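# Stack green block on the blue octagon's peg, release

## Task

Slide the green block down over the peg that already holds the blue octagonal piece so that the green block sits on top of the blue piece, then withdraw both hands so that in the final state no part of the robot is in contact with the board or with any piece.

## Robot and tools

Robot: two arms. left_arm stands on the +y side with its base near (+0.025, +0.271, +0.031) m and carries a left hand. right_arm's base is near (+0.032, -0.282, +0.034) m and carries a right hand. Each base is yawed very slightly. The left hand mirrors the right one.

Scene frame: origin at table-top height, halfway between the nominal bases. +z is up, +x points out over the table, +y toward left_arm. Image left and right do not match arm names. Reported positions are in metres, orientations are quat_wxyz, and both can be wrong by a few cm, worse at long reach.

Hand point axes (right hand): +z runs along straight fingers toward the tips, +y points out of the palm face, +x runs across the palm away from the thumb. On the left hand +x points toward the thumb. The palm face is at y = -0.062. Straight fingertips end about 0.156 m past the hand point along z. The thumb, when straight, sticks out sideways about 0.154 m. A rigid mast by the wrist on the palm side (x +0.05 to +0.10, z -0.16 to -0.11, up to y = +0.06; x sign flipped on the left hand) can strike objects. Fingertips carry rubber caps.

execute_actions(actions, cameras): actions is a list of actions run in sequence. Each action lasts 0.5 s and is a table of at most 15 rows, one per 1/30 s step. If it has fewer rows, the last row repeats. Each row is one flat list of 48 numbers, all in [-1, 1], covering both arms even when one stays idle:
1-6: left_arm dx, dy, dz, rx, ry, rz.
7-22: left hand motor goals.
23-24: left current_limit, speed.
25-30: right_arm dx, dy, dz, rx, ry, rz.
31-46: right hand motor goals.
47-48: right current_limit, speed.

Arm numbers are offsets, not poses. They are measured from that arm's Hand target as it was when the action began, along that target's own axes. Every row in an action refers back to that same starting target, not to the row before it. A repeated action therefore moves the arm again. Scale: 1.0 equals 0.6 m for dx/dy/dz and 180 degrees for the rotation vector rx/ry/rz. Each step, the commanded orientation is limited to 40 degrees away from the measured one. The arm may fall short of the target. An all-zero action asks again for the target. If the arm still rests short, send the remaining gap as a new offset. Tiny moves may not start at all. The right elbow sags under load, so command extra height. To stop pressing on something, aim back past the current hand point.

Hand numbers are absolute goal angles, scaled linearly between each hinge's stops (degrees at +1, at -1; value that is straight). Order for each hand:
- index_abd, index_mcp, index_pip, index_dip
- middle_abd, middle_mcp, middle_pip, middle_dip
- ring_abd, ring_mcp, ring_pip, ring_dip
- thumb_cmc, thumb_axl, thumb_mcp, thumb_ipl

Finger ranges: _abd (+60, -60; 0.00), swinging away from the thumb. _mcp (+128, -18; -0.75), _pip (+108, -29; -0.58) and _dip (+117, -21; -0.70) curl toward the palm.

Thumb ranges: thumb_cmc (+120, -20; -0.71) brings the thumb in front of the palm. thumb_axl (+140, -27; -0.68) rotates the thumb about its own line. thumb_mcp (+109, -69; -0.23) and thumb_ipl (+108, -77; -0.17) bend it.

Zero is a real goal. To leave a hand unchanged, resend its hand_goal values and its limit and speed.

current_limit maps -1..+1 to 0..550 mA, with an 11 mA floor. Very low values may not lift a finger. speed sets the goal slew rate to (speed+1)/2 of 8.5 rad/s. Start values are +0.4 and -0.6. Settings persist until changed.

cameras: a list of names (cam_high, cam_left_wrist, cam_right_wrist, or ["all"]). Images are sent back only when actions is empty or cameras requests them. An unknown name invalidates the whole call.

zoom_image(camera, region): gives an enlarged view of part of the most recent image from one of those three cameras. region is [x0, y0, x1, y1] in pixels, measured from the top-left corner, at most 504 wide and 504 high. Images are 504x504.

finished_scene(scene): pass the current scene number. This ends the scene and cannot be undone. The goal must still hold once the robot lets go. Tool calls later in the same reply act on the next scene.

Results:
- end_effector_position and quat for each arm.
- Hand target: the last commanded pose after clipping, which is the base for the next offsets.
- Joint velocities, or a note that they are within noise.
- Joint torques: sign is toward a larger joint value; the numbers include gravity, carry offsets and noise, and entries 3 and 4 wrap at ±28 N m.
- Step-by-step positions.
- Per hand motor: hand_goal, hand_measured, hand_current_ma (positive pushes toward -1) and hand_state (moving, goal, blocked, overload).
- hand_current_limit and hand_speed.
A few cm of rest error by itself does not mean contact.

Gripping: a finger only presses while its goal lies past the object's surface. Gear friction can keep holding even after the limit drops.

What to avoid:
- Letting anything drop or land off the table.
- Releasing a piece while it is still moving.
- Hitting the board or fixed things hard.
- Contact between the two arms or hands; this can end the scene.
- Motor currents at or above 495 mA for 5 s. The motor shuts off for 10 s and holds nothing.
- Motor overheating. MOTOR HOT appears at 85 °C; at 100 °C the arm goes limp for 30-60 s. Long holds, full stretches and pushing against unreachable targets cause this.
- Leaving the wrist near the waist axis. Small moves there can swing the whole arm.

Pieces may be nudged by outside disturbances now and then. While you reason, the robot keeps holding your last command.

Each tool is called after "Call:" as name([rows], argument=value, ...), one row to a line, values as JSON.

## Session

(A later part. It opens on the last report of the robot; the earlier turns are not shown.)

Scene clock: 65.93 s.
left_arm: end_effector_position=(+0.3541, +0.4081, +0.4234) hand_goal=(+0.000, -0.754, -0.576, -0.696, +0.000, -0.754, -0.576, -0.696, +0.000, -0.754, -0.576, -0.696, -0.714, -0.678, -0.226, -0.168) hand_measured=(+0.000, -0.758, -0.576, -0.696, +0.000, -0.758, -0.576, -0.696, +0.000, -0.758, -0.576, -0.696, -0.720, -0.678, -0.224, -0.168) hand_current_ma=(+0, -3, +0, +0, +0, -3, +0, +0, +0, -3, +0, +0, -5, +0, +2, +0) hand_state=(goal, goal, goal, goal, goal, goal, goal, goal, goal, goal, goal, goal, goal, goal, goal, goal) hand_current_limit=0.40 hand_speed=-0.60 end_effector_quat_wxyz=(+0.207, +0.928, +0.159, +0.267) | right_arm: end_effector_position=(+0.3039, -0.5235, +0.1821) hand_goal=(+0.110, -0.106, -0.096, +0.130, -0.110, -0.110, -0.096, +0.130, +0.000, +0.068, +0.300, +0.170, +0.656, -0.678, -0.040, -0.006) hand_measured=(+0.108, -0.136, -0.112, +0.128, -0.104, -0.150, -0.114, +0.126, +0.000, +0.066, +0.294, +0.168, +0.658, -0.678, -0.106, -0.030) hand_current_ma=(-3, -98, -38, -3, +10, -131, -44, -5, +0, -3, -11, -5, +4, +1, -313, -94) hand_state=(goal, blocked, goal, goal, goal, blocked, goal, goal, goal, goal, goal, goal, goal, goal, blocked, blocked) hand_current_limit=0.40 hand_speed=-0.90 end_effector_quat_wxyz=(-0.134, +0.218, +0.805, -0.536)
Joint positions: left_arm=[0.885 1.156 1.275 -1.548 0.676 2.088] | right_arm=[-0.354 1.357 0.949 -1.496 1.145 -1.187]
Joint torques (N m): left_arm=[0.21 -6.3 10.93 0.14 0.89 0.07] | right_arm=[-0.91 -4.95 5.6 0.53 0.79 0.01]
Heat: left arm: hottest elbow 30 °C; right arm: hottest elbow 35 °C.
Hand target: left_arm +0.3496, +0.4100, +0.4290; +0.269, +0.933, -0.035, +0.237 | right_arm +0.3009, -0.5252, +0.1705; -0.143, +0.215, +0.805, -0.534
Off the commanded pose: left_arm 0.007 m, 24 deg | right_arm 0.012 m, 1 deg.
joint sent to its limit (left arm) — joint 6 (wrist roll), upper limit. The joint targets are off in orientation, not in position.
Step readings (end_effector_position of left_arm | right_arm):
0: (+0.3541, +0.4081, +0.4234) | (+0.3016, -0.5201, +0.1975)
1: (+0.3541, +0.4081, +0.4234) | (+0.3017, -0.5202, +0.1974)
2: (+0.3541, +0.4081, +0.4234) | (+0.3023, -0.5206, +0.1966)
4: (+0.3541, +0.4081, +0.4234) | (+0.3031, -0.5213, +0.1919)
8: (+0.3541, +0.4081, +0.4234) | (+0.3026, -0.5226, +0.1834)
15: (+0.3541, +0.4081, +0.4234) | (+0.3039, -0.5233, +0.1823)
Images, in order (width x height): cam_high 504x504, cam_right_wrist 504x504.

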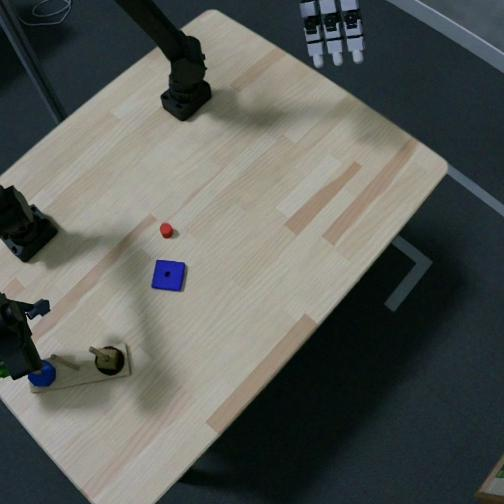

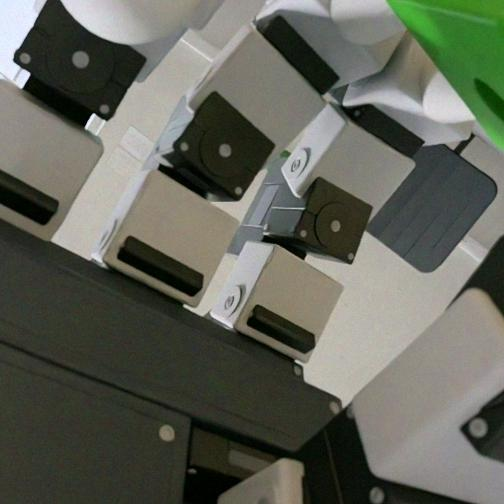

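Call:
execute_actions([
  [[0,0,0,0,0,0,0,-0.754,-0.576,-0.696,0,-0.754,-0.576,-0.696,0,-0.754,-0.576,-0.696,-0.714,-0.678,-0.226,-0.168,0.4,-0.6,-0.013,-0.023,-0.0165,0,0,0,0.11,-0.105,-0.095,0.13,-0.11,-0.11,-0.095,0.13,0,0.068,0.3,0.17,0.657,-0.678,-0.04,-0.005,0.4,-0.9]],
], cameras=["cam_high","cam_right_wrist"])

Call:
zoom_image(camera="cam_high", region=[0, 340, 60, 400])

Call:
zoom_image(camera="cam_right_wrist", region=[354, 0, 504, 150])

Scene clock: 67.43 s.
left_arm: end_effector_position=(+0.3541, +0.4081, +0.4234) hand_goal=(+0.000, -0.754, -0.576, -0.696, +0.000, -0.754, -0.576, -0.696, +0.000, -0.754, -0.576, -0.696, -0.714, -0.678, -0.226, -0.168) hand_measured=(+0.000, -0.758, -0.576, -0.696, +0.000, -0.758, -0.576, -0.696, +0.000, -0.758, -0.576, -0.696, -0.720, -0.678, -0.224, -0.168) hand_current_ma=(+0, -3, +0, +0, +0, -3, +0, +0, +0, -3, +0, +0, -5, +0, +2, +0) hand_state=(goal, goal, goal, goal, goal, goal, goal, goal, goal, goal, goal, goal, goal, goal, goal, goal) hand_current_limit=0.40 hand_speed=-0.60 end_effector_quat_wxyz=(+0.207, +0.928, +0.159, +0.267) | right_arm: end_effector_position=(+0.3009, -0.5225, +0.1822) hand_goal=(+0.110, -0.106, -0.096, +0.130, -0.110, -0.110, -0.096, +0.130, +0.000, +0.068, +0.300, +0.170, +0.656, -0.678, -0.040, -0.006) hand_measured=(+0.108, -0.136, -0.112, +0.128, -0.104, -0.150, -0.114, +0.126, +0.000, +0.066, +0.294, +0.168, +0.654, -0.678, -0.106, -0.030) hand_current_ma=(-3, -98, -38, -3, +10, -131, -44, -5, +0, -3, -11, -5, -3, +1, -313, -96) hand_state=(goal, blocked, goal, goal, goal, blocked, goal, goal, goal, goal, goal, goal, goal, goal, blocked, blocked) hand_current_limit=0.40 hand_speed=-0.90 end_effector_quat_wxyz=(-0.142, +0.214, +0.805, -0.535)
Joint positions: left_arm=[0.885 1.156 1.275 -1.548 0.676 2.088] | right_arm=[-0.354 1.362 0.951 -1.518 1.145 -1.18]
Joint torques (N m): left_arm=[0.09 -6.3 10.96 0.13 0.89 0.07] | right_arm=[-0.26 -4.72 9.05 -0.85 0.7 0.02]
Heat: left arm: hottest elbow 30 °C; right arm: hottest elbow 35 °C.
Hand target: left_arm +0.3496, +0.4100, +0.4290; +0.269, +0.933, -0.035, +0.237 | right_arm +0.3095, -0.5258, +0.1870; -0.143, +0.215, +0.805, -0.534
Off the commanded pose: left_arm 0.007 m, 24 deg | right_arm 0.010 m, 0 deg.
joint sent to its limit (left arm) — joint 6 (wrist roll), upper limit. The joint targets are off in orientation, not in position.
Step readings (end_effector_position of left_arm | right_arm):
0: (+0.3541, +0.4081, +0.4234) | (+0.3040, -0.5235, +0.1821)
1: (+0.3541, +0.4081, +0.4234) | (+0.3040, -0.5235, +0.1821)
2: (+0.3541, +0.4081, +0.4234) | (+0.3040, -0.5235, +0.1821)
4: (+0.3541, +0.4081, +0.4234) | (+0.3028, -0.5230, +0.1822)
8: (+0.3541, +0.4081, +0.4234) | (+0.3014, -0.5226, +0.1821)
15: (+0.3541, +0.4081, +0.4234) | (+0.3010, -0.5225, +0.1821)
Images, in order (width x height): cam_high 504x504, cam_right_wrist 504x504.

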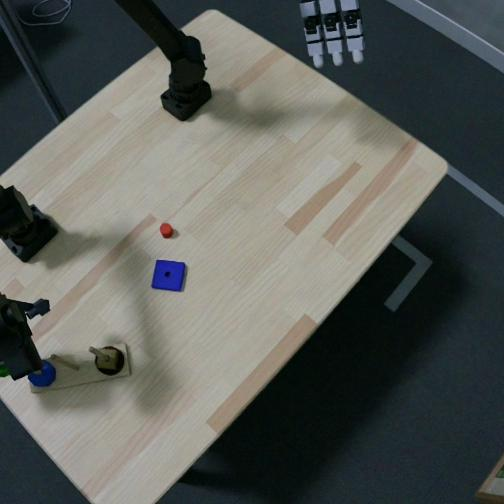

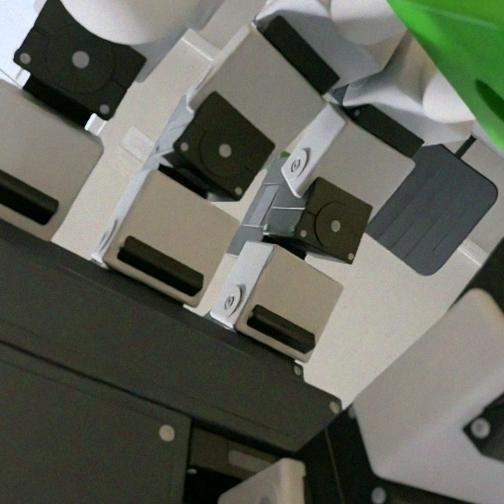

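Scaled by 8.400 from the camera's 504x504 image, which has a finer 720x720 frame.

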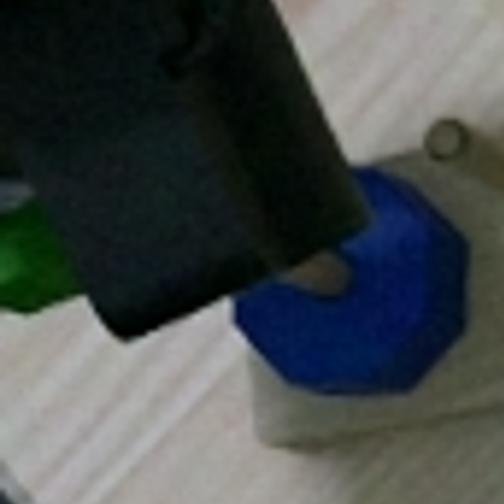

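Scaled by 3.360 from the camera's 504x504 image, which has a finer 720x720 frame.

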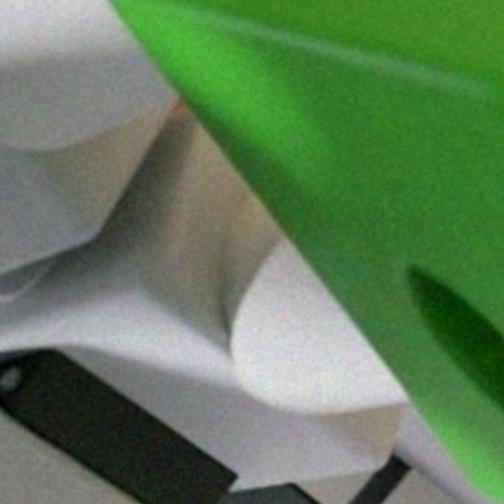

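Call:
execute_actions([
  [[0,0,0,0,0,0,0,-0.754,-0.576,-0.696,0,-0.754,-0.576,-0.696,0,-0.754,-0.576,-0.696,-0.714,-0.678,-0.226,-0.168,0.4,-0.6,-0.003,-0.0135,-0.006,0,0,0,0.11,-0.105,-0.095,0.13,-0.11,-0.11,-0.095,0.13,0,0.068,0.3,0.17,0.657,-0.678,-0.04,-0.005,0.4,-0.9]],
])

Scene clock: 68.30 s.
left_arm: end_effector_position=(+0.3541, +0.4081, +0.4234) hand_goal=(+0.000, -0.754, -0.576, -0.696, +0.000, -0.754, -0.576, -0.696, +0.000, -0.754, -0.576, -0.696, -0.714, -0.678, -0.226, -0.168) hand_measured=(+0.000, -0.758, -0.576, -0.696, +0.000, -0.758, -0.576, -0.696, +0.000, -0.758, -0.576, -0.696, -0.720, -0.678, -0.224, -0.168) hand_current_ma=(+0, -3, +0, +0, +0, -3, +0, +0, +0, -3, +0, +0, -5, +0, +2, +0) hand_state=(goal, goal, goal, goal, goal, goal, goal, goal, goal, goal, goal, goal, goal, goal, goal, goal) hand_current_limit=0.40 hand_speed=-0.60 end_effector_quat_wxyz=(+0.207, +0.928, +0.159, +0.267) | right_arm: end_effector_position=(+0.2973, -0.5211, +0.1830) hand_goal=(+0.110, -0.106, -0.096, +0.130, -0.110, -0.110, -0.096, +0.130, +0.000, +0.068, +0.300, +0.170, +0.656, -0.678, -0.040, -0.006) hand_measured=(+0.108, -0.136, -0.112, +0.128, -0.104, -0.150, -0.114, +0.126, +0.000, +0.066, +0.294, +0.168, +0.654, -0.678, -0.106, -0.030) hand_current_ma=(-3, -98, -39, -3, +10, -131, -44, -5, +0, -3, -11, -5, -3, +1, -313, -99) hand_state=(goal, blocked, goal, goal, goal, blocked, goal, goal, goal, goal, goal, goal, goal, goal, blocked, blocked) hand_current_limit=0.40 hand_speed=-0.90 end_effector_quat_wxyz=(-0.152, +0.207, +0.805, -0.534)
Joint positions: left_arm=[0.885 1.156 1.275 -1.548 0.676 2.088] | right_arm=[-0.354 1.365 0.955 -1.544 1.145 -1.18]
Joint torques (N m): left_arm=[0.15 -6.36 10.99 0.12 0.9 0.08] | right_arm=[-0.26 -6.89 10.18 -0.81 0.76 -0.01]
Heat: left arm: hottest elbow 30 °C; right arm: hottest elbow 35 °C.
Hand target: left_arm +0.3496, +0.4100, +0.4290; +0.269, +0.933, -0.035, +0.237 | right_arm +0.3113, -0.5266, +0.1959; -0.143, +0.216, +0.805, -0.534
Off the commanded pose: left_arm 0.007 m, 24 deg | right_arm 0.020 m, 1 deg.
joint sent to its limit (left arm) — joint 6 (wrist roll), upper limit. The joint targets are off in orientation, not in position.
Step readings (end_effector_position of left_arm | right_arm):
0: (+0.3541, +0.4081, +0.4234) | (+0.3009, -0.5225, +0.1822)
1: (+0.3541, +0.4081, +0.4234) | (+0.3008, -0.5225, +0.1822)
2: (+0.3541, +0.4081, +0.4234) | (+0.3006, -0.5224, +0.1824)
4: (+0.3541, +0.4081, +0.4234) | (+0.2995, -0.5220, +0.1824)
8: (+0.3541, +0.4081, +0.4234) | (+0.2978, -0.5213, +0.1825)
15: (+0.3541, +0.4081, +0.4234) | (+0.2971, -0.5210, +0.1827)

Call:
execute_actions([
  [[0,0,0,0,0,0,0,-0.754,-0.576,-0.696,0,-0.754,-0.576,-0.696,0,-0.754,-0.576,-0.696,-0.714,-0.678,-0.226,-0.168,0.4,-0.6,-0.0115,-0.0085,-0.0105,0,0,0,0.11,-0.105,-0.095,0.13,-0.11,-0.11,-0.095,0.13,0,0.068,0.3,0.17,0.657,-0.678,-0.04,-0.005,0.4,-0.9]],
])

Scene clock: 69.13 s.
left_arm: end_effector_position=(+0.3541, +0.4081, +0.4234) hand_goal=(+0.000, -0.754, -0.576, -0.696, +0.000, -0.754, -0.576, -0.696, +0.000, -0.754, -0.576, -0.696, -0.714, -0.678, -0.226, -0.168) hand_measured=(+0.000, -0.758, -0.576, -0.696, +0.000, -0.758, -0.576, -0.696, +0.000, -0.758, -0.576, -0.696, -0.720, -0.678, -0.224, -0.168) hand_current_ma=(+0, -3, +0, +0, +0, -3, +0, +0, +0, -3, +0, +0, -5, +0, +2, +0) hand_state=(goal, goal, goal, goal, goal, goal, goal, goal, goal, goal, goal, goal, goal, goal, goal, goal) hand_current_limit=0.40 hand_speed=-0.60 end_effector_quat_wxyz=(+0.207, +0.928, +0.159, +0.267) | right_arm: end_effector_position=(+0.3030, -0.5229, +0.1901) hand_goal=(+0.110, -0.106, -0.096, +0.130, -0.110, -0.110, -0.096, +0.130, +0.000, +0.068, +0.300, +0.170, +0.656, -0.678, -0.040, -0.006) hand_measured=(+0.108, -0.136, -0.112, +0.128, -0.104, -0.150, -0.114, +0.126, +0.000, +0.066, +0.294, +0.168, +0.654, -0.678, -0.106, -0.030) hand_current_ma=(-3, -98, -39, -3, +10, -131, -44, -5, +0, -3, -11, -5, -3, +1, -313, -99) hand_state=(goal, blocked, goal, goal, goal, blocked, goal, goal, goal, goal, goal, goal, goal, goal, blocked, blocked) hand_current_limit=0.40 hand_speed=-0.90 end_effector_quat_wxyz=(-0.157, +0.206, +0.806, -0.533)
Joint positions: left_arm=[0.885 1.156 1.275 -1.548 0.676 2.088] | right_arm=[-0.354 1.381 0.99 -1.577 1.142 -1.176]
Joint torques (N m): left_arm=[0.21 -6.18 10.96 0.14 0.89 0.07] | right_arm=[0.62 -5.71 10.15 -0.83 0.64 0.1]
Heat: left arm: hottest elbow 30 °C; right arm: hottest elbow 35 °C.
Hand target: left_arm +0.3496, +0.4100, +0.4290; +0.269, +0.933, -0.035, +0.237 | right_arm +0.3191, -0.5267, +0.2031; -0.143, +0.215, +0.805, -0.534
Off the commanded pose: left_arm 0.007 m, 24 deg | right_arm 0.021 m, 2 deg.
joint sent to its limit (left arm) — joint 6 (wrist roll), upper limit. The joint targets are off in orientation, not in position.
Step readings (end_effector_position of left_arm | right_arm):
0: (+0.3541, +0.4081, +0.4234) | (+0.2972, -0.5210, +0.1830)
1: (+0.3541, +0.4081, +0.4234) | (+0.2971, -0.5210, +0.1830)
2: (+0.3541, +0.4081, +0.4234) | (+0.2971, -0.5209, +0.1832)
4: (+0.3541, +0.4081, +0.4234) | (+0.2980, -0.5210, +0.1847)
8: (+0.3541, +0.4081, +0.4234) | (+0.3024, -0.5226, +0.1890)
15: (+0.3541, +0.4081, +0.4234) | (+0.3031, -0.5230, +0.1905)

Call:
execute_actions([
  [[0,0,0,0,0,0,0,-0.754,-0.576,-0.696,0,-0.754,-0.576,-0.696,0,-0.754,-0.576,-0.696,-0.714,-0.678,-0.226,-0.168,0.4,-0.6,0.019,0.0307,0.0217,0,0,0,0.11,-0.105,-0.095,0.13,-0.11,-0.11,-0.095,0.13,0,0.068,0.3,0.17,0.657,-0.678,-0.04,-0.005,0.4,-0.9]],
], cameras=["cam_high","cam_right_wrist"])

Call:
zoom_image(camera="cam_high", region=[0, 340, 60, 400])

Call:
zoom_image(camera="cam_right_wrist", region=[354, 0, 504, 150])

Scene clock: 70.17 s.
left_arm: end_effector_position=(+0.3541, +0.4081, +0.4234) hand_goal=(+0.000, -0.754, -0.576, -0.696, +0.000, -0.754, -0.576, -0.696, +0.000, -0.754, -0.576, -0.696, -0.714, -0.678, -0.226, -0.168) hand_measured=(+0.000, -0.758, -0.576, -0.696, +0.000, -0.758, -0.576, -0.696, +0.000, -0.758, -0.576, -0.696, -0.720, -0.678, -0.224, -0.168) hand_current_ma=(+0, -3, +0, +0, +0, -3, +0, +0, +0, -3, +0, +0, -5, +0, +2, +0) hand_state=(goal, goal, goal, goal, goal, goal, goal, goal, goal, goal, goal, goal, goal, goal, goal, goal) hand_current_limit=0.40 hand_speed=-0.60 end_effector_quat_wxyz=(+0.207, +0.928, +0.159, +0.267) | right_arm: end_effector_position=(+0.3063, -0.5242, +0.1832) hand_goal=(+0.110, -0.106, -0.096, +0.130, -0.110, -0.110, -0.096, +0.130, +0.000, +0.068, +0.300, +0.170, +0.656, -0.678, -0.040, -0.006) hand_measured=(+0.108, -0.136, -0.112, +0.128, -0.104, -0.150, -0.114, +0.126, +0.000, +0.066, +0.294, +0.168, +0.654, -0.678, -0.106, -0.030) hand_current_ma=(-3, -98, -39, -3, +10, -131, -44, -5, +0, -3, -11, -5, -3, +1, -313, -99) hand_state=(goal, blocked, goal, goal, goal, blocked, goal, goal, goal, goal, goal, goal, goal, goal, blocked, blocked) hand_current_limit=0.40 hand_speed=-0.90 end_effector_quat_wxyz=(-0.145, +0.214, +0.805, -0.534)
Joint positions: left_arm=[0.885 1.156 1.275 -1.548 0.676 2.088] | right_arm=[-0.354 1.381 0.973 -1.531 1.142 -1.176]
Joint torques (N m): left_arm=[0.21 -6.18 10.96 0.17 0.89 0.07] | right_arm=[-0.62 -5.42 6.39 0.46 0.83 -0.02]
Heat: left arm: hottest elbow 30 °C; right arm: hottest elbow 35 °C.
Hand target: left_arm +0.3496, +0.4100, +0.4290; +0.269, +0.933, -0.035, +0.237 | right_arm +0.3068, -0.5252, +0.1810; -0.143, +0.215, +0.805, -0.534
Off the commanded pose: left_arm 0.007 m, 24 deg | right_arm 0.002 m, 0 deg.
joint sent to its limit (left arm) — joint 6 (wrist roll), upper limit. The joint targets are off in orientation, not in position.
Step readings (end_effector_position of left_arm | right_arm):
0: (+0.3541, +0.4081, +0.4234) | (+0.3030, -0.5229, +0.1901)
1: (+0.3541, +0.4081, +0.4234) | (+0.3030, -0.5229, +0.1901)
2: (+0.3541, +0.4081, +0.4234) | (+0.3031, -0.5229, +0.1901)
4: (+0.3541, +0.4081, +0.4234) | (+0.3049, -0.5236, +0.1898)
8: (+0.3541, +0.4081, +0.4234) | (+0.3080, -0.5248, +0.1872)
15: (+0.3541, +0.4081, +0.4234) | (+0.3063, -0.5241, +0.1832)
Images, in order (width x height): cam_high 504x504, cam_right_wrist 504x504.

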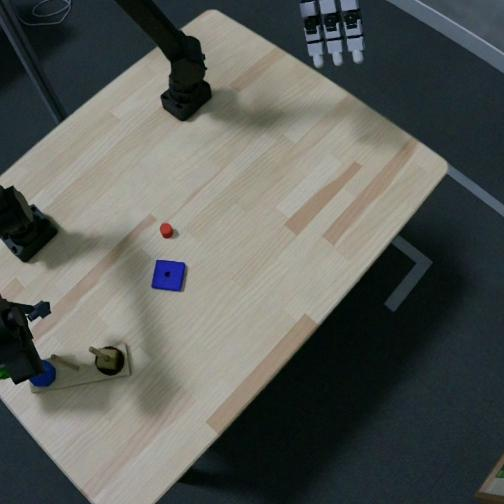

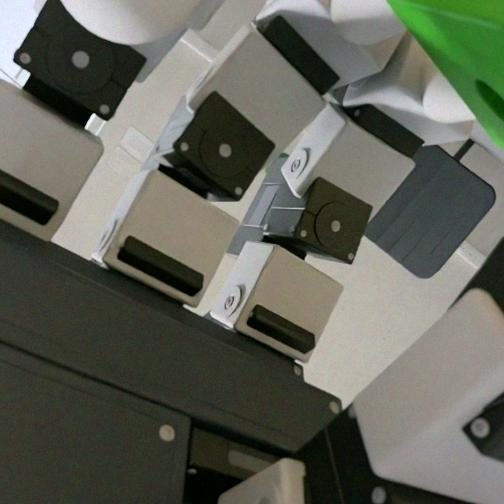

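Scaled by 8.400 from the camera's 504x504 image, which has a finer 720x720 frame.

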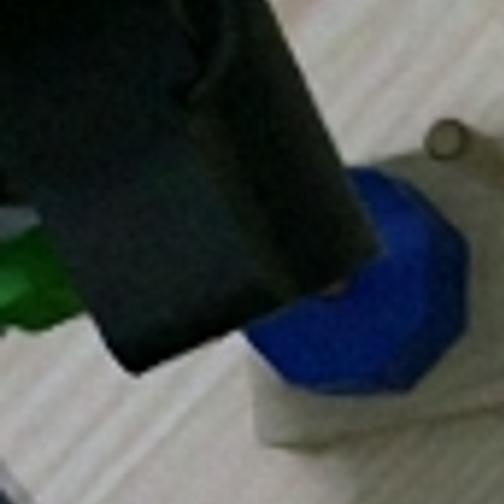

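Scaled by 3.360 from the camera's 504x504 image, which has a finer 720x720 frame.

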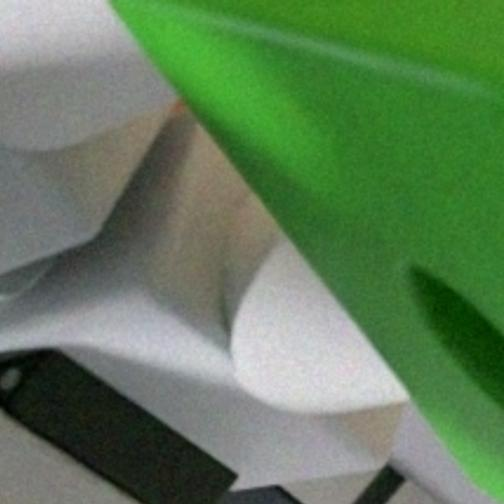

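Call:
execute_actions([
  [[0,0,0,0,0,0,0,-0.754,-0.576,-0.696,0,-0.754,-0.576,-0.696,0,-0.754,-0.576,-0.696,-0.714,-0.678,-0.226,-0.168,0.4,-0.6,-0.005,0.0088,0.0007,0,0,0,0.11,-0.105,-0.095,0.13,-0.11,-0.11,-0.095,0.13,0,0.068,0.3,0.17,0.657,-0.678,-0.04,-0.005,0.4,-0.9]],
], cameras=["cam_high","cam_right_wrist"])

Call:
zoom_image(camera="cam_high", region=[0, 340, 60, 400])

Call:
zoom_image(camera="cam_right_wrist", region=[354, 0, 504, 150])

Scene clock: 71.13 s.
left_arm: end_effector_position=(+0.3541, +0.4081, +0.4234) hand_goal=(+0.000, -0.754, -0.576, -0.696, +0.000, -0.754, -0.576, -0.696, +0.000, -0.754, -0.576, -0.696, -0.714, -0.678, -0.226, -0.168) hand_measured=(+0.000, -0.758, -0.576, -0.696, +0.000, -0.758, -0.576, -0.696, +0.000, -0.758, -0.576, -0.696, -0.720, -0.678, -0.224, -0.168) hand_current_ma=(+0, -3, +0, +0, +0, -3, +0, +0, +0, -3, +0, +0, -5, +0, +2, +0) hand_state=(goal, goal, goal, goal, goal, goal, goal, goal, goal, goal, goal, goal, goal, goal, goal, goal) hand_current_limit=0.40 hand_speed=-0.60 end_effector_quat_wxyz=(+0.207, +0.928, +0.159, +0.267) | right_arm: end_effector_position=(+0.3074, -0.5246, +0.1831) hand_goal=(+0.110, -0.106, -0.096, +0.130, -0.110, -0.110, -0.096, +0.130, +0.000, +0.068, +0.300, +0.170, +0.656, -0.678, -0.040, -0.006) hand_measured=(+0.108, -0.136, -0.112, +0.128, -0.104, -0.150, -0.114, +0.128, +0.000, +0.066, +0.294, +0.168, +0.656, -0.678, -0.106, -0.030) hand_current_ma=(-3, -98, -39, -3, +10, -131, -44, -5, +0, -3, -11, -5, +0, +1, -313, -99) hand_state=(goal, blocked, goal, goal, goal, blocked, goal, goal, goal, goal, goal, goal, goal, goal, blocked, blocked) hand_current_limit=0.40 hand_speed=-0.90 end_effector_quat_wxyz=(-0.143, +0.215, +0.805, -0.534)
Joint positions: left_arm=[0.885 1.156 1.275 -1.548 0.676 2.088] | right_arm=[-0.354 1.381 0.973 -1.526 1.142 -1.176]
Joint torques (N m): left_arm=[0.09 -6.36 10.95 0.14 0.9 0.07] | right_arm=[-0.15 -4.89 6.19 0.61 0.78 0.05]
Heat: left arm: hottest elbow 30 °C; right arm: hottest elbow 35 °C.
Hand target: left_arm +0.3496, +0.4100, +0.4290; +0.269, +0.933, -0.035, +0.237 | right_arm +0.3102, -0.5252, +0.1760; -0.143, +0.215, +0.805, -0.534
Off the commanded pose: left_arm 0.007 m, 24 deg | right_arm 0.008 m, 0 deg.
joint sent to its limit (left arm) — joint 6 (wrist roll), upper limit. The joint targets are off in orientation, not in position.
Step readings (end_effector_position of left_arm | right_arm):
0: (+0.3541, +0.4081, +0.4234) | (+0.3063, -0.5242, +0.1832)
1: (+0.3541, +0.4081, +0.4234) | (+0.3063, -0.5242, +0.1832)
2: (+0.3541, +0.4081, +0.4234) | (+0.3064, -0.5242, +0.1832)
4: (+0.3541, +0.4081, +0.4234) | (+0.3068, -0.5243, +0.1832)
8: (+0.3541, +0.4081, +0.4234) | (+0.3073, -0.5245, +0.1831)
15: (+0.3541, +0.4081, +0.4234) | (+0.3074, -0.5246, +0.1831)
Images, in order (width x height): cam_high 504x504, cam_right_wrist 504x504.

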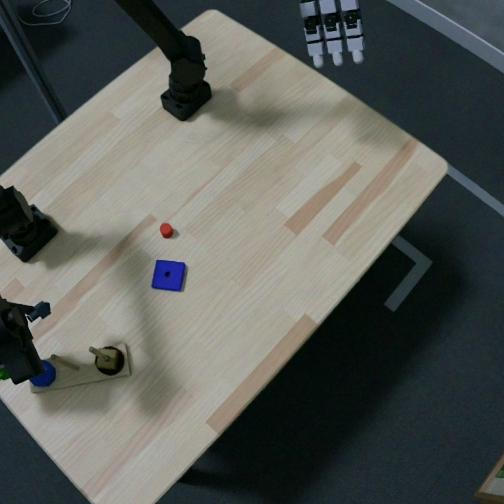

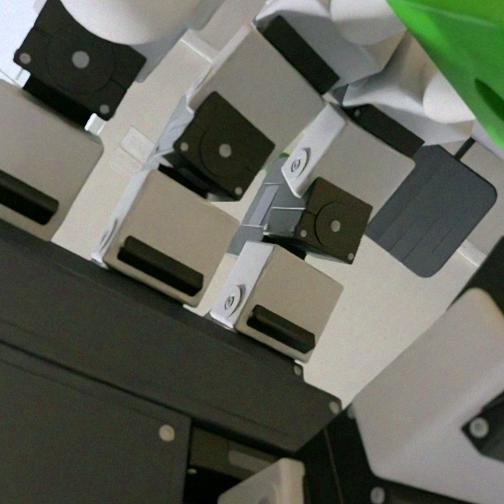

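Scaled by 8.400 from the camera's 504x504 image, which has a finer 720x720 frame.

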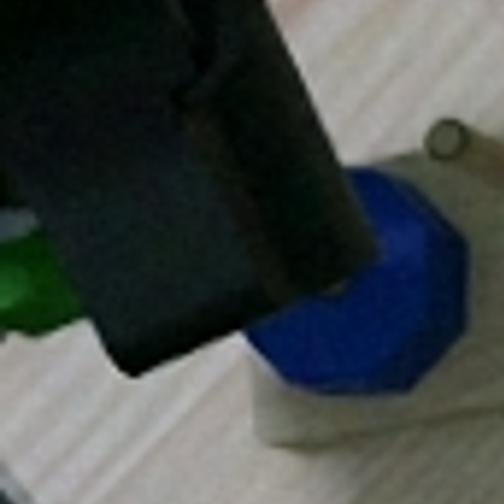

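Scaled by 3.360 from the camera's 504x504 image, which has a finer 720x720 frame.

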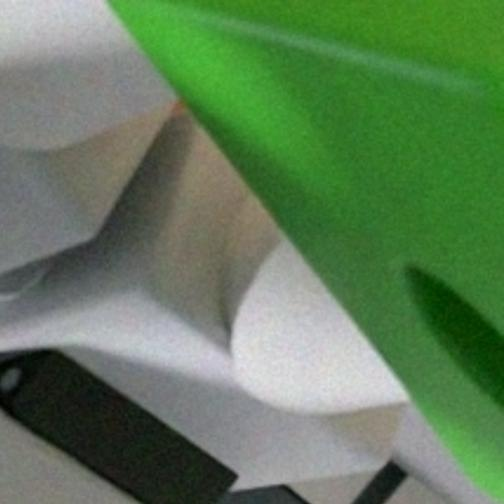

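Call:
execute_actions([
  [[0,0,0,0,0,0,0,-0.754,-0.576,-0.696,0,-0.754,-0.576,-0.696,0,-0.754,-0.576,-0.696,-0.714,-0.678,-0.226,-0.168,0.4,-0.6,-0.004,0.003,-0.006,0,0,0,0.11,-0.105,-0.095,0.13,-0.11,-0.11,-0.095,0.13,0,0.068,0.3,0.17,0.657,-0.678,-0.04,-0.005,0.4,-0.9]],
], cameras=["cam_high","cam_right_wrist"])

Call:
zoom_image(camera="cam_high", region=[0, 340, 60, 400])

Scene clock: 72.03 s.
left_arm: end_effector_position=(+0.3541, +0.4081, +0.4234) hand_goal=(+0.000, -0.754, -0.576, -0.696, +0.000, -0.754, -0.576, -0.696, +0.000, -0.754, -0.576, -0.696, -0.714, -0.678, -0.226, -0.168) hand_measured=(+0.000, -0.758, -0.576, -0.696, +0.000, -0.758, -0.576, -0.696, +0.000, -0.758, -0.576, -0.696, -0.720, -0.678, -0.224, -0.168) hand_current_ma=(+0, -3, +0, +0, +0, -3, +0, +0, +0, -3, +0, +0, -5, +0, +2, +0) hand_state=(goal, goal, goal, goal, goal, goal, goal, goal, goal, goal, goal, goal, goal, goal, goal, goal) hand_current_limit=0.40 hand_speed=-0.60 end_effector_quat_wxyz=(+0.207, +0.928, +0.159, +0.267) | right_arm: end_effector_position=(+0.3086, -0.5249, +0.1796) hand_goal=(+0.110, -0.106, -0.096, +0.130, -0.110, -0.110, -0.096, +0.130, +0.000, +0.068, +0.300, +0.170, +0.656, -0.678, -0.040, -0.006) hand_measured=(+0.108, -0.136, -0.112, +0.128, -0.106, -0.146, -0.114, +0.128, +0.000, +0.066, +0.294, +0.168, +0.658, -0.678, -0.106, -0.030) hand_current_ma=(-2, -98, -39, -3, +6, -121, -44, -4, +0, -3, -11, -5, +4, +1, -313, -99) hand_state=(goal, blocked, goal, goal, goal, blocked, goal, goal, goal, goal, goal, goal, goal, goal, blocked, blocked) hand_current_limit=0.40 hand_speed=-0.90 end_effector_quat_wxyz=(-0.144, +0.216, +0.804, -0.534)
Joint positions: left_arm=[0.885 1.156 1.275 -1.548 0.676 2.088] | right_arm=[-0.353 1.392 0.973 -1.526 1.142 -1.164]
Joint torques (N m): left_arm=[0.21 -6.24 10.93 0.16 0.89 0.07] | right_arm=[0.26 -5.25 7.08 -0.31 0.65 0.16]
Heat: left arm: hottest elbow 30 °C; right arm: hottest elbow 35 °C.
Hand target: left_arm +0.3496, +0.4100, +0.4290; +0.269, +0.933, -0.035, +0.237 | right_arm +0.3143, -0.5229, +0.1757; -0.143, +0.215, +0.805, -0.534
Off the commanded pose: left_arm 0.007 m, 24 deg | right_arm 0.007 m, 0 deg.
joint sent to its limit (left arm) — joint 6 (wrist roll), upper limit. The joint targets are off in orientation, not in position.
Step readings (end_effector_position of left_arm | right_arm):
0: (+0.3541, +0.4081, +0.4234) | (+0.3074, -0.5246, +0.1831)
1: (+0.3541, +0.4081, +0.4234) | (+0.3074, -0.5246, +0.1831)
2: (+0.3541, +0.4081, +0.4234) | (+0.3074, -0.5246, +0.1830)
4: (+0.3541, +0.4081, +0.4234) | (+0.3076, -0.5247, +0.1825)
8: (+0.3541, +0.4081, +0.4234) | (+0.3083, -0.5247, +0.1810)
15: (+0.3541, +0.4081, +0.4234) | (+0.3086, -0.5248, +0.1796)
Images, in order (width x height): cam_high 504x504, cam_right_wrist 504x504.

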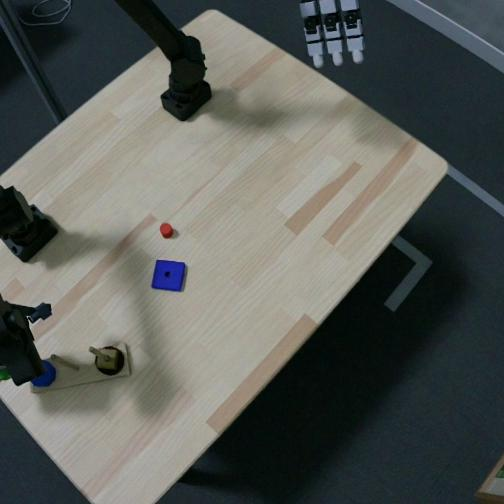

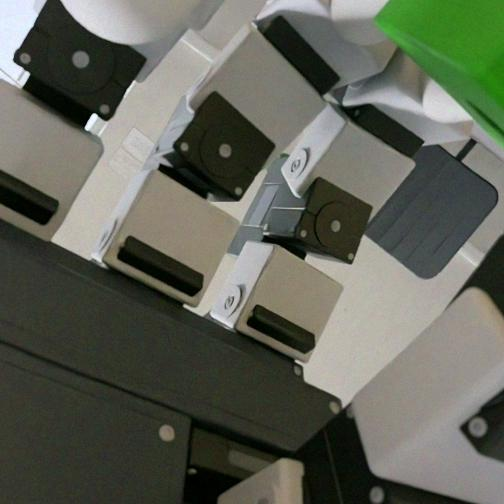

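Scaled by 8.400 from the camera's 504x504 image, which has a finer 720x720 frame.

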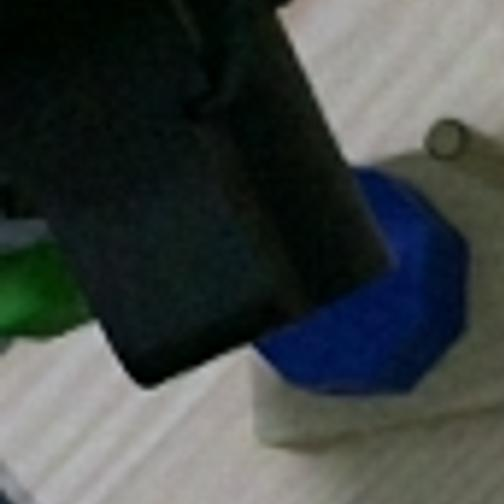

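Call:
zoom_image(camera="cam_right_wrist", region=[304, 0, 504, 200])

Scaled by 2.520 from the camera's 504x504 image, which has a finer 720x720 frame.

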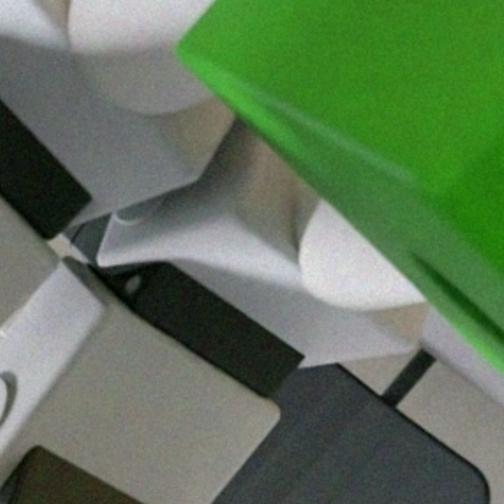

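Call:
execute_actions([
  [[0,0,0,0,0,0,0,-0.754,-0.576,-0.696,0,-0.754,-0.576,-0.696,0,-0.754,-0.576,-0.696,-0.714,-0.678,-0.226,-0.168,0.4,-0.6,0.019,-0.0487,-0.013,0,0,0,0.11,-0.105,-0.095,0.13,-0.11,-0.11,-0.095,0.13,0,0.068,0.3,0.17,0.657,-0.678,-0.04,-0.005,0.4,-0.9]],
  [[0,0,0,0,0,0,0,-0.754,-0.576,-0.696,0,-0.754,-0.576,-0.696,0,-0.754,-0.576,-0.696,-0.714,-0.678,-0.226,-0.168,0.4,-0.6,0.019,0.0094,0.0129,0,0,0,0.11,-0.105,-0.095,0.13,-0.11,-0.11,-0.095,0.13,0,0.068,0.3,0.17,0.657,-0.678,-0.04,-0.005,0.4,-0.9]],
], cameras=["cam_high","cam_right_wrist"])

Call:
zoom_image(camera="cam_high", region=[0, 340, 60, 400])

Call:
zoom_image(camera="cam_right_wrist", region=[304, 0, 504, 200])

Scene clock: 74.37 s.
left_arm: end_effector_position=(+0.3541, +0.4081, +0.4234) hand_goal=(+0.000, -0.754, -0.576, -0.696, +0.000, -0.754, -0.576, -0.696, +0.000, -0.754, -0.576, -0.696, -0.714, -0.678, -0.226, -0.168) hand_measured=(+0.000, -0.758, -0.576, -0.696, +0.000, -0.758, -0.576, -0.696, +0.000, -0.758, -0.576, -0.696, -0.720, -0.678, -0.224, -0.168) hand_current_ma=(+0, -3, +0, +0, +0, -3, +0, +0, +0, -3, +0, +0, -5, +0, +2, +0) hand_state=(goal, goal, goal, goal, goal, goal, goal, goal, goal, goal, goal, goal, goal, goal, goal, goal) hand_current_limit=0.40 hand_speed=-0.60 end_effector_quat_wxyz=(+0.207, +0.928, +0.159, +0.267) | right_arm: end_effector_position=(+0.2914, -0.5181, +0.1966) hand_goal=(+0.110, -0.106, -0.096, +0.130, -0.110, -0.110, -0.096, +0.130, +0.000, +0.068, +0.300, +0.170, +0.656, -0.678, -0.040, -0.006) hand_measured=(+0.108, -0.136, -0.112, +0.128, -0.106, -0.146, -0.114, +0.128, +0.000, +0.066, +0.294, +0.168, +0.656, -0.678, -0.106, -0.030) hand_current_ma=(-2, -98, -40, -4, +5, -120, -44, -4, +0, -3, -11, -5, +0, +1, -313, -99) hand_state=(goal, blocked, goal, goal, goal, blocked, goal, goal, goal, goal, goal, goal, goal, goal, blocked, blocked) hand_current_limit=0.40 hand_speed=-0.90 end_effector_quat_wxyz=(-0.146, +0.213, +0.805, -0.534)
Joint positions: left_arm=[0.885 1.156 1.275 -1.548 0.676 2.088] | right_arm=[-0.353 1.325 0.958 -1.576 1.142 -1.174]
Joint torques (N m): left_arm=[0.26 -6.24 10.95 0.12 0.89 0.07] | right_arm=[-1.03 -5.95 6.39 -0.03 0.87 -0.02]
Heat: left arm: hottest elbow 31 °C; right arm: hottest elbow 36 °C.
Hand target: left_arm +0.3496, +0.4100, +0.4290; +0.269, +0.933, -0.035, +0.237 | right_arm +0.2900, -0.5194, +0.1974; -0.143, +0.215, +0.805, -0.534
Off the commanded pose: left_arm 0.007 m, 24 deg | right_arm 0.002 m, 0 deg.
joint sent to its limit (left arm) — joint 6 (wrist roll), upper limit. The joint targets are off in orientation, not in position.
Step readings (end_effector_position of left_arm | right_arm):
0: (+0.3541, +0.4081, +0.4234) | (+0.3087, -0.5249, +0.1796)
1: (+0.3541, +0.4081, +0.4234) | (+0.3087, -0.5249, +0.1796)
2: (+0.3541, +0.4081, +0.4234) | (+0.3080, -0.5247, +0.1798)
4: (+0.3541, +0.4081, +0.4234) | (+0.3053, -0.5236, +0.1813)
8: (+0.3541, +0.4081, +0.4234) | (+0.2995, -0.5214, +0.1894)
15: (+0.3541, +0.4081, +0.4234) | (+0.2961, -0.5201, +0.1954)
16: (+0.3541, +0.4081, +0.4234) | (+0.2960, -0.5201, +0.1954)
17: (+0.3541, +0.4081, +0.4234) | (+0.2960, -0.5201, +0.1955)
19: (+0.3541, +0.4081, +0.4234) | (+0.2958, -0.5200, +0.1961)
23: (+0.3541, +0.4081, +0.4234) | (+0.2931, -0.5189, +0.1974)
30: (+0.3541, +0.4081, +0.4234) | (+0.2914, -0.5181, +0.1967)
Images, in order (width x height): cam_high 504x504, cam_right_wrist 504x504.

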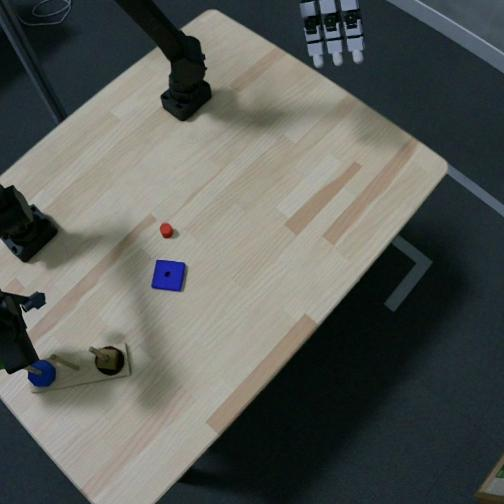

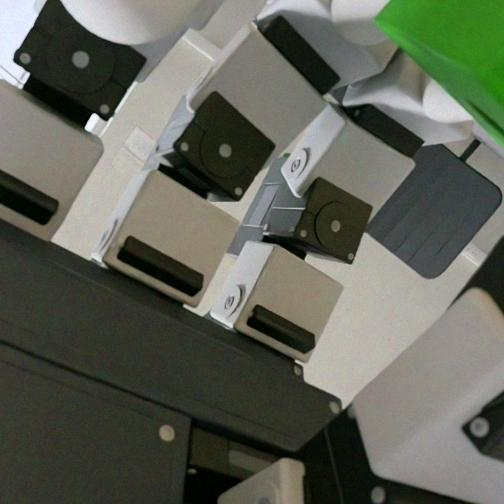

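Scaled by 8.400 from the camera's 504x504 image, which has a finer 720x720 frame.

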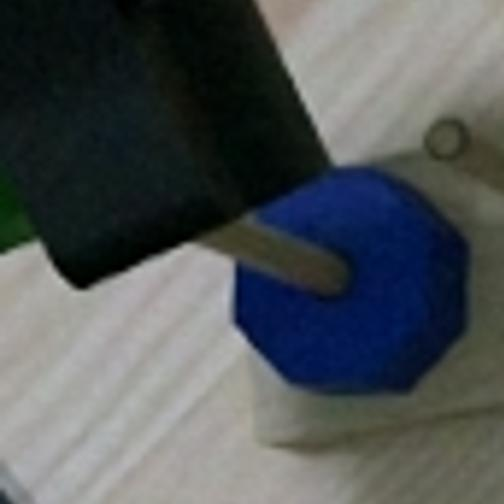

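Scaled by 2.520 from the camera's 504x504 image, which has a finer 720x720 frame.

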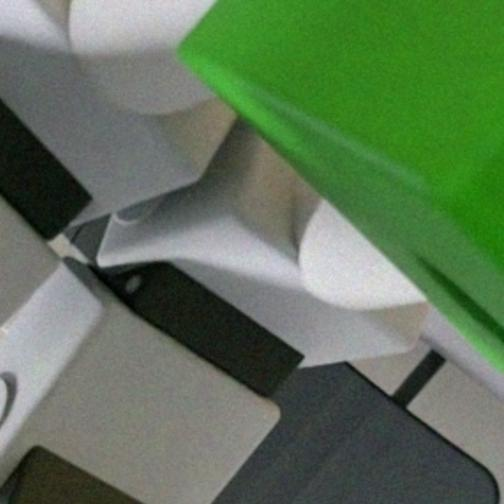

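Call:
execute_actions([
  [[0,0,0,0,0,0,0,-0.754,-0.576,-0.696,0,-0.754,-0.576,-0.696,0,-0.754,-0.576,-0.696,-0.714,-0.678,-0.226,-0.168,0.4,-0.6,0,0.0153,0.0065,0,0,0,0.11,-0.105,-0.095,0.13,-0.11,-0.11,-0.095,0.13,0,0.068,0.3,0.17,0.657,-0.678,-0.04,-0.005,0.4,-0.9]],
  [[0,0,0,0,0,0,0,-0.754,-0.576,-0.696,0,-0.754,-0.576,-0.696,0,-0.754,-0.576,-0.696,-0.714,-0.678,-0.226,-0.168,0.4,-0.6,0,0.0138,0.0059,0,0,0,0.11,-0.105,-0.095,0.13,-0.11,-0.11,-0.095,0.13,0,0.068,0.3,0.17,0.657,-0.678,-0.04,-0.005,0.4,-0.9]],
], cameras=["cam_high","cam_right_wrist"])

Call:
zoom_image(camera="cam_high", region=[0, 340, 60, 400])

Call:
zoom_image(camera="cam_right_wrist", region=[304, 0, 504, 200])

Scene clock: 75.90 s.
left_arm: end_effector_position=(+0.3541, +0.4081, +0.4234) hand_goal=(+0.000, -0.754, -0.576, -0.696, +0.000, -0.754, -0.576, -0.696, +0.000, -0.754, -0.576, -0.696, -0.714, -0.678, -0.226, -0.168) hand_measured=(+0.000, -0.758, -0.576, -0.696, +0.000, -0.758, -0.576, -0.696, +0.000, -0.758, -0.576, -0.696, -0.720, -0.678, -0.224, -0.168) hand_current_ma=(+0, -3, +0, +0, +0, -3, +0, +0, +0, -3, +0, +0, -5, +0, +2, +0) hand_state=(goal, goal, goal, goal, goal, goal, goal, goal, goal, goal, goal, goal, goal, goal, goal, goal) hand_current_limit=0.40 hand_speed=-0.60 end_effector_quat_wxyz=(+0.207, +0.928, +0.159, +0.267) | right_arm: end_effector_position=(+0.2909, -0.5179, +0.1829) hand_goal=(+0.110, -0.106, -0.096, +0.130, -0.110, -0.110, -0.096, +0.130, +0.000, +0.068, +0.300, +0.170, +0.656, -0.678, -0.040, -0.006) hand_measured=(+0.108, -0.136, -0.112, +0.128, -0.106, -0.146, -0.114, +0.128, +0.000, +0.066, +0.294, +0.168, +0.656, -0.678, -0.106, -0.030) hand_current_ma=(-2, -98, -40, -4, +5, -120, -44, -4, +0, -3, -11, -5, +0, +1, -313, -99) hand_state=(goal, blocked, goal, goal, goal, blocked, goal, goal, goal, goal, goal, goal, goal, goal, blocked, blocked) hand_current_limit=0.40 hand_speed=-0.90 end_effector_quat_wxyz=(-0.139, +0.217, +0.805, -0.534)
Joint positions: left_arm=[0.885 1.156 1.275 -1.548 0.676 2.088] | right_arm=[-0.353 1.328 0.923 -1.52 1.142 -1.175]
Joint torques (N m): left_arm=[0.32 -6.42 10.97 0.1 0.89 0.08] | right_arm=[-0.38 -5.3 6.32 0.1 0.91 -0.03]
Heat: left arm: hottest elbow 31 °C; right arm: hottest elbow 35 °C.
Hand target: left_arm +0.3496, +0.4100, +0.4290; +0.269, +0.933, -0.035, +0.237 | right_arm +0.2901, -0.5195, +0.1786; -0.143, +0.215, +0.805, -0.534
Off the commanded pose: left_arm 0.007 m, 24 deg | right_arm 0.005 m, 1 deg.
joint sent to its limit (left arm) — joint 6 (wrist roll), upper limit. The joint targets are off in orientation, not in position.
Step readings (end_effector_position of left_arm | right_arm):
0: (+0.3541, +0.4081, +0.4234) | (+0.2915, -0.5181, +0.1966)
1: (+0.3541, +0.4081, +0.4234) | (+0.2915, -0.5182, +0.1966)
2: (+0.3541, +0.4081, +0.4234) | (+0.2917, -0.5182, +0.1962)
4: (+0.3541, +0.4081, +0.4234) | (+0.2917, -0.5182, +0.1942)
8: (+0.3541, +0.4081, +0.4234) | (+0.2904, -0.5177, +0.1904)
15: (+0.3541, +0.4081, +0.4234) | (+0.2909, -0.5179, +0.1896)
16: (+0.3541, +0.4081, +0.4234) | (+0.2909, -0.5179, +0.1896)
17: (+0.3541, +0.4081, +0.4234) | (+0.2912, -0.5180, +0.1893)
19: (+0.3541, +0.4081, +0.4234) | (+0.2915, -0.5181, +0.1877)
23: (+0.3541, +0.4081, +0.4234) | (+0.2904, -0.5177, +0.1842)
30: (+0.3541, +0.4081, +0.4234) | (+0.2908, -0.5179, +0.1829)
Images, in order (width x height): cam_high 504x504, cam_right_wrist 504x504.

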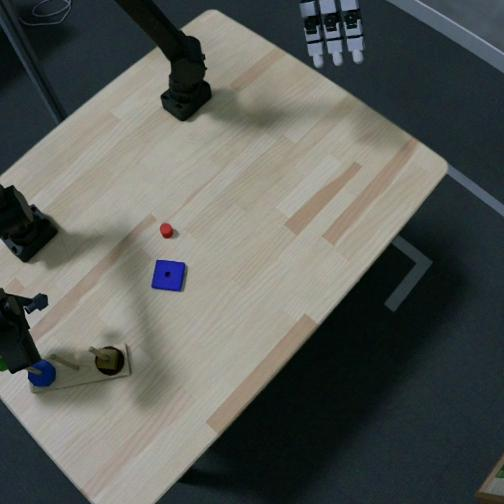

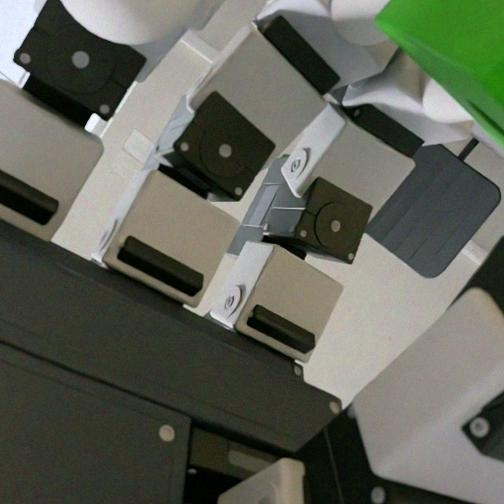

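Scaled by 8.400 from the camera's 504x504 image, which has a finer 720x720 frame.

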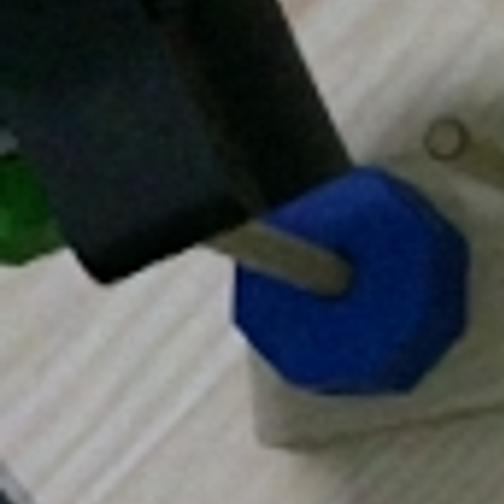

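Scaled by 2.520 from the camera's 504x504 image, which has a finer 720x720 frame.

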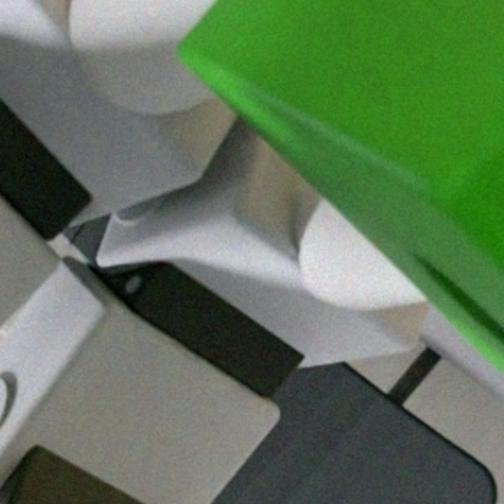

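Call:
execute_actions([
  [[0,0,0,0,0,0,0,-0.754,-0.576,-0.696,0,-0.754,-0.576,-0.696,0,-0.754,-0.576,-0.696,-0.714,-0.678,-0.226,-0.168,0.4,-0.6,0,0.0077,0.0033,0,0,0,0.11,-0.105,-0.095,0.13,-0.11,-0.11,-0.095,0.13,0,0.068,0.3,0.17,0.657,-0.678,-0.04,-0.005,0.4,-0.9]],
  [[0,0,0,0,0,0,0,-0.754,-0.576,-0.696,0,-0.754,-0.576,-0.696,0,-0.754,-0.576,-0.696,-0.714,-0.678,-0.226,-0.168,0.4,-0.6,0,0.0077,0.0033,0,0,0,0.11,-0.105,-0.095,0.13,-0.11,-0.11,-0.095,0.13,0,0.068,0.3,0.17,0.657,-0.678,-0.04,-0.005,0.4,-0.9]],
], cameras=["cam_high","cam_right_wrist"])

Call:
zoom_image(camera="cam_high", region=[0, 340, 60, 400])

Call:
zoom_image(camera="cam_right_wrist", region=[304, 0, 504, 200])

Scene clock: 77.30 s.
left_arm: end_effector_position=(+0.3541, +0.4081, +0.4234) hand_goal=(+0.000, -0.754, -0.576, -0.696, +0.000, -0.754, -0.576, -0.696, +0.000, -0.754, -0.576, -0.696, -0.714, -0.678, -0.226, -0.168) hand_measured=(+0.000, -0.758, -0.576, -0.696, +0.000, -0.758, -0.576, -0.696, +0.000, -0.758, -0.576, -0.696, -0.720, -0.678, -0.224, -0.168) hand_current_ma=(+0, -3, +0, +0, +0, -3, +0, +0, +0, -3, +0, +0, -5, +0, +2, +0) hand_state=(goal, goal, goal, goal, goal, goal, goal, goal, goal, goal, goal, goal, goal, goal, goal, goal) hand_current_limit=0.40 hand_speed=-0.60 end_effector_quat_wxyz=(+0.207, +0.928, +0.159, +0.267) | right_arm: end_effector_position=(+0.2920, -0.5183, +0.1758) hand_goal=(+0.110, -0.106, -0.096, +0.130, -0.110, -0.110, -0.096, +0.130, +0.000, +0.068, +0.300, +0.170, +0.656, -0.678, -0.040, -0.006) hand_measured=(+0.108, -0.134, -0.112, +0.128, -0.106, -0.146, -0.114, +0.126, +0.000, +0.066, +0.294, +0.168, +0.656, -0.678, -0.106, -0.030) hand_current_ma=(-2, -86, -40, -3, +5, -120, -44, -8, +0, -3, -11, -5, +1, +1, -313, -99) hand_state=(goal, blocked, goal, goal, goal, blocked, goal, goal, goal, goal, goal, goal, goal, goal, blocked, blocked) hand_current_limit=0.40 hand_speed=-0.90 end_effector_quat_wxyz=(-0.136, +0.219, +0.805, -0.535)
Joint positions: left_arm=[0.885 1.156 1.275 -1.548 0.676 2.088] | right_arm=[-0.353 1.335 0.909 -1.492 1.142 -1.175]
Joint torques (N m): left_arm=[0.15 -6.3 10.97 0.13 0.89 0.07] | right_arm=[-0.91 -4.72 6.04 0.25 0.82 -0.08]
Heat: left arm: hottest elbow 31 °C; right arm: hottest elbow 35 °C.
Hand target: left_arm +0.3496, +0.4100, +0.4290; +0.269, +0.933, -0.035, +0.237 | right_arm +0.2900, -0.5195, +0.1684; -0.143, +0.215, +0.805, -0.534
Off the commanded pose: left_arm 0.007 m, 24 deg | right_arm 0.008 m, 1 deg.
joint sent to its limit (left arm) — joint 6 (wrist roll), upper limit. The joint targets are off in orientation, not in position.
Step readings (end_effector_position of left_arm | right_arm):
0: (+0.3541, +0.4081, +0.4234) | (+0.2909, -0.5179, +0.1829)
1: (+0.3541, +0.4081, +0.4234) | (+0.2910, -0.5179, +0.1829)
2: (+0.3541, +0.4081, +0.4234) | (+0.2911, -0.5179, +0.1826)
4: (+0.3541, +0.4081, +0.4234) | (+0.2914, -0.5181, +0.1817)
8: (+0.3541, +0.4081, +0.4234) | (+0.2908, -0.5179, +0.1791)
15: (+0.3541, +0.4081, +0.4234) | (+0.2911, -0.5179, +0.1789)
16: (+0.3541, +0.4081, +0.4234) | (+0.2911, -0.5180, +0.1789)
17: (+0.3541, +0.4081, +0.4234) | (+0.2914, -0.5181, +0.1789)
19: (+0.3541, +0.4081, +0.4234) | (+0.2921, -0.5184, +0.1787)
23: (+0.3541, +0.4081, +0.4234) | (+0.2920, -0.5184, +0.1769)
30: (+0.3541, +0.4081, +0.4234) | (+0.2919, -0.5183, +0.1758)
Images, in order (width x height): cam_high 504x504, cam_right_wrist 504x504.

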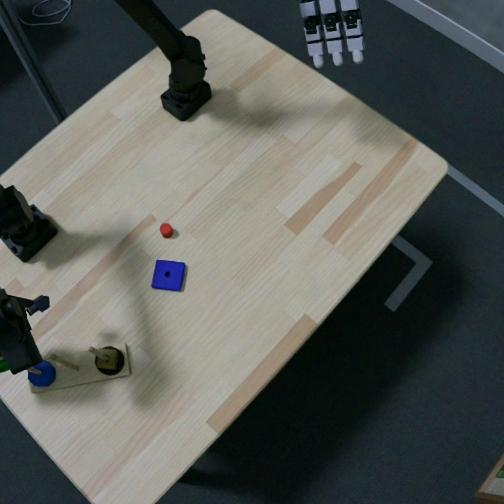

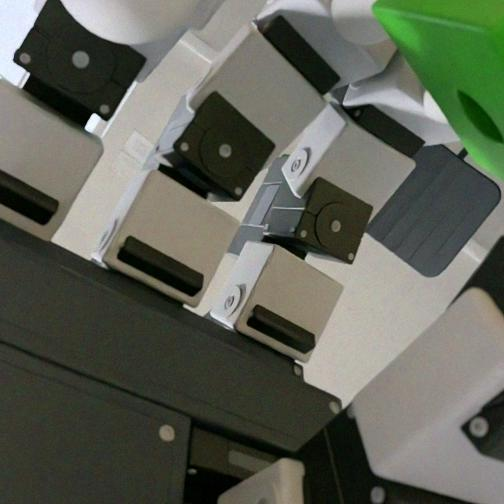

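Scaled by 8.400 from the camera's 504x504 image, which has a finer 720x720 frame.

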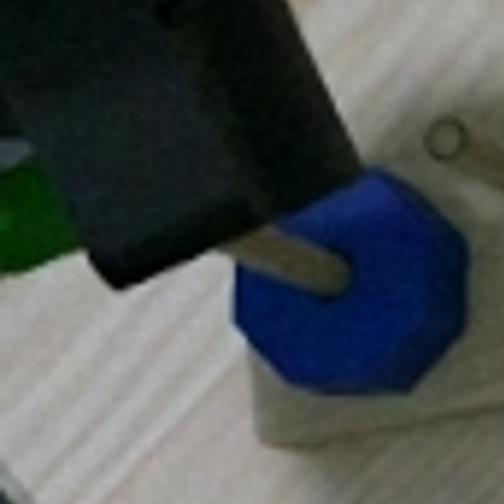

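Scaled by 2.520 from the camera's 504x504 image, which has a finer 720x720 frame.

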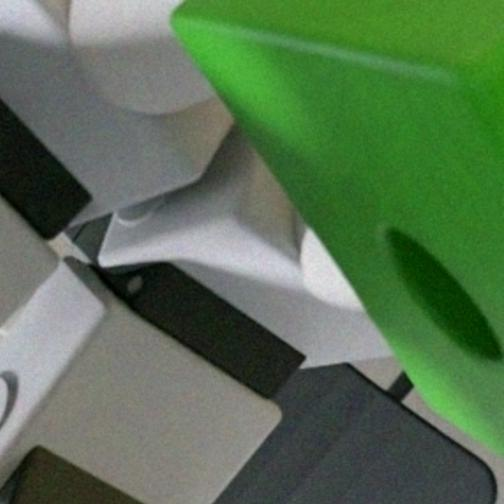

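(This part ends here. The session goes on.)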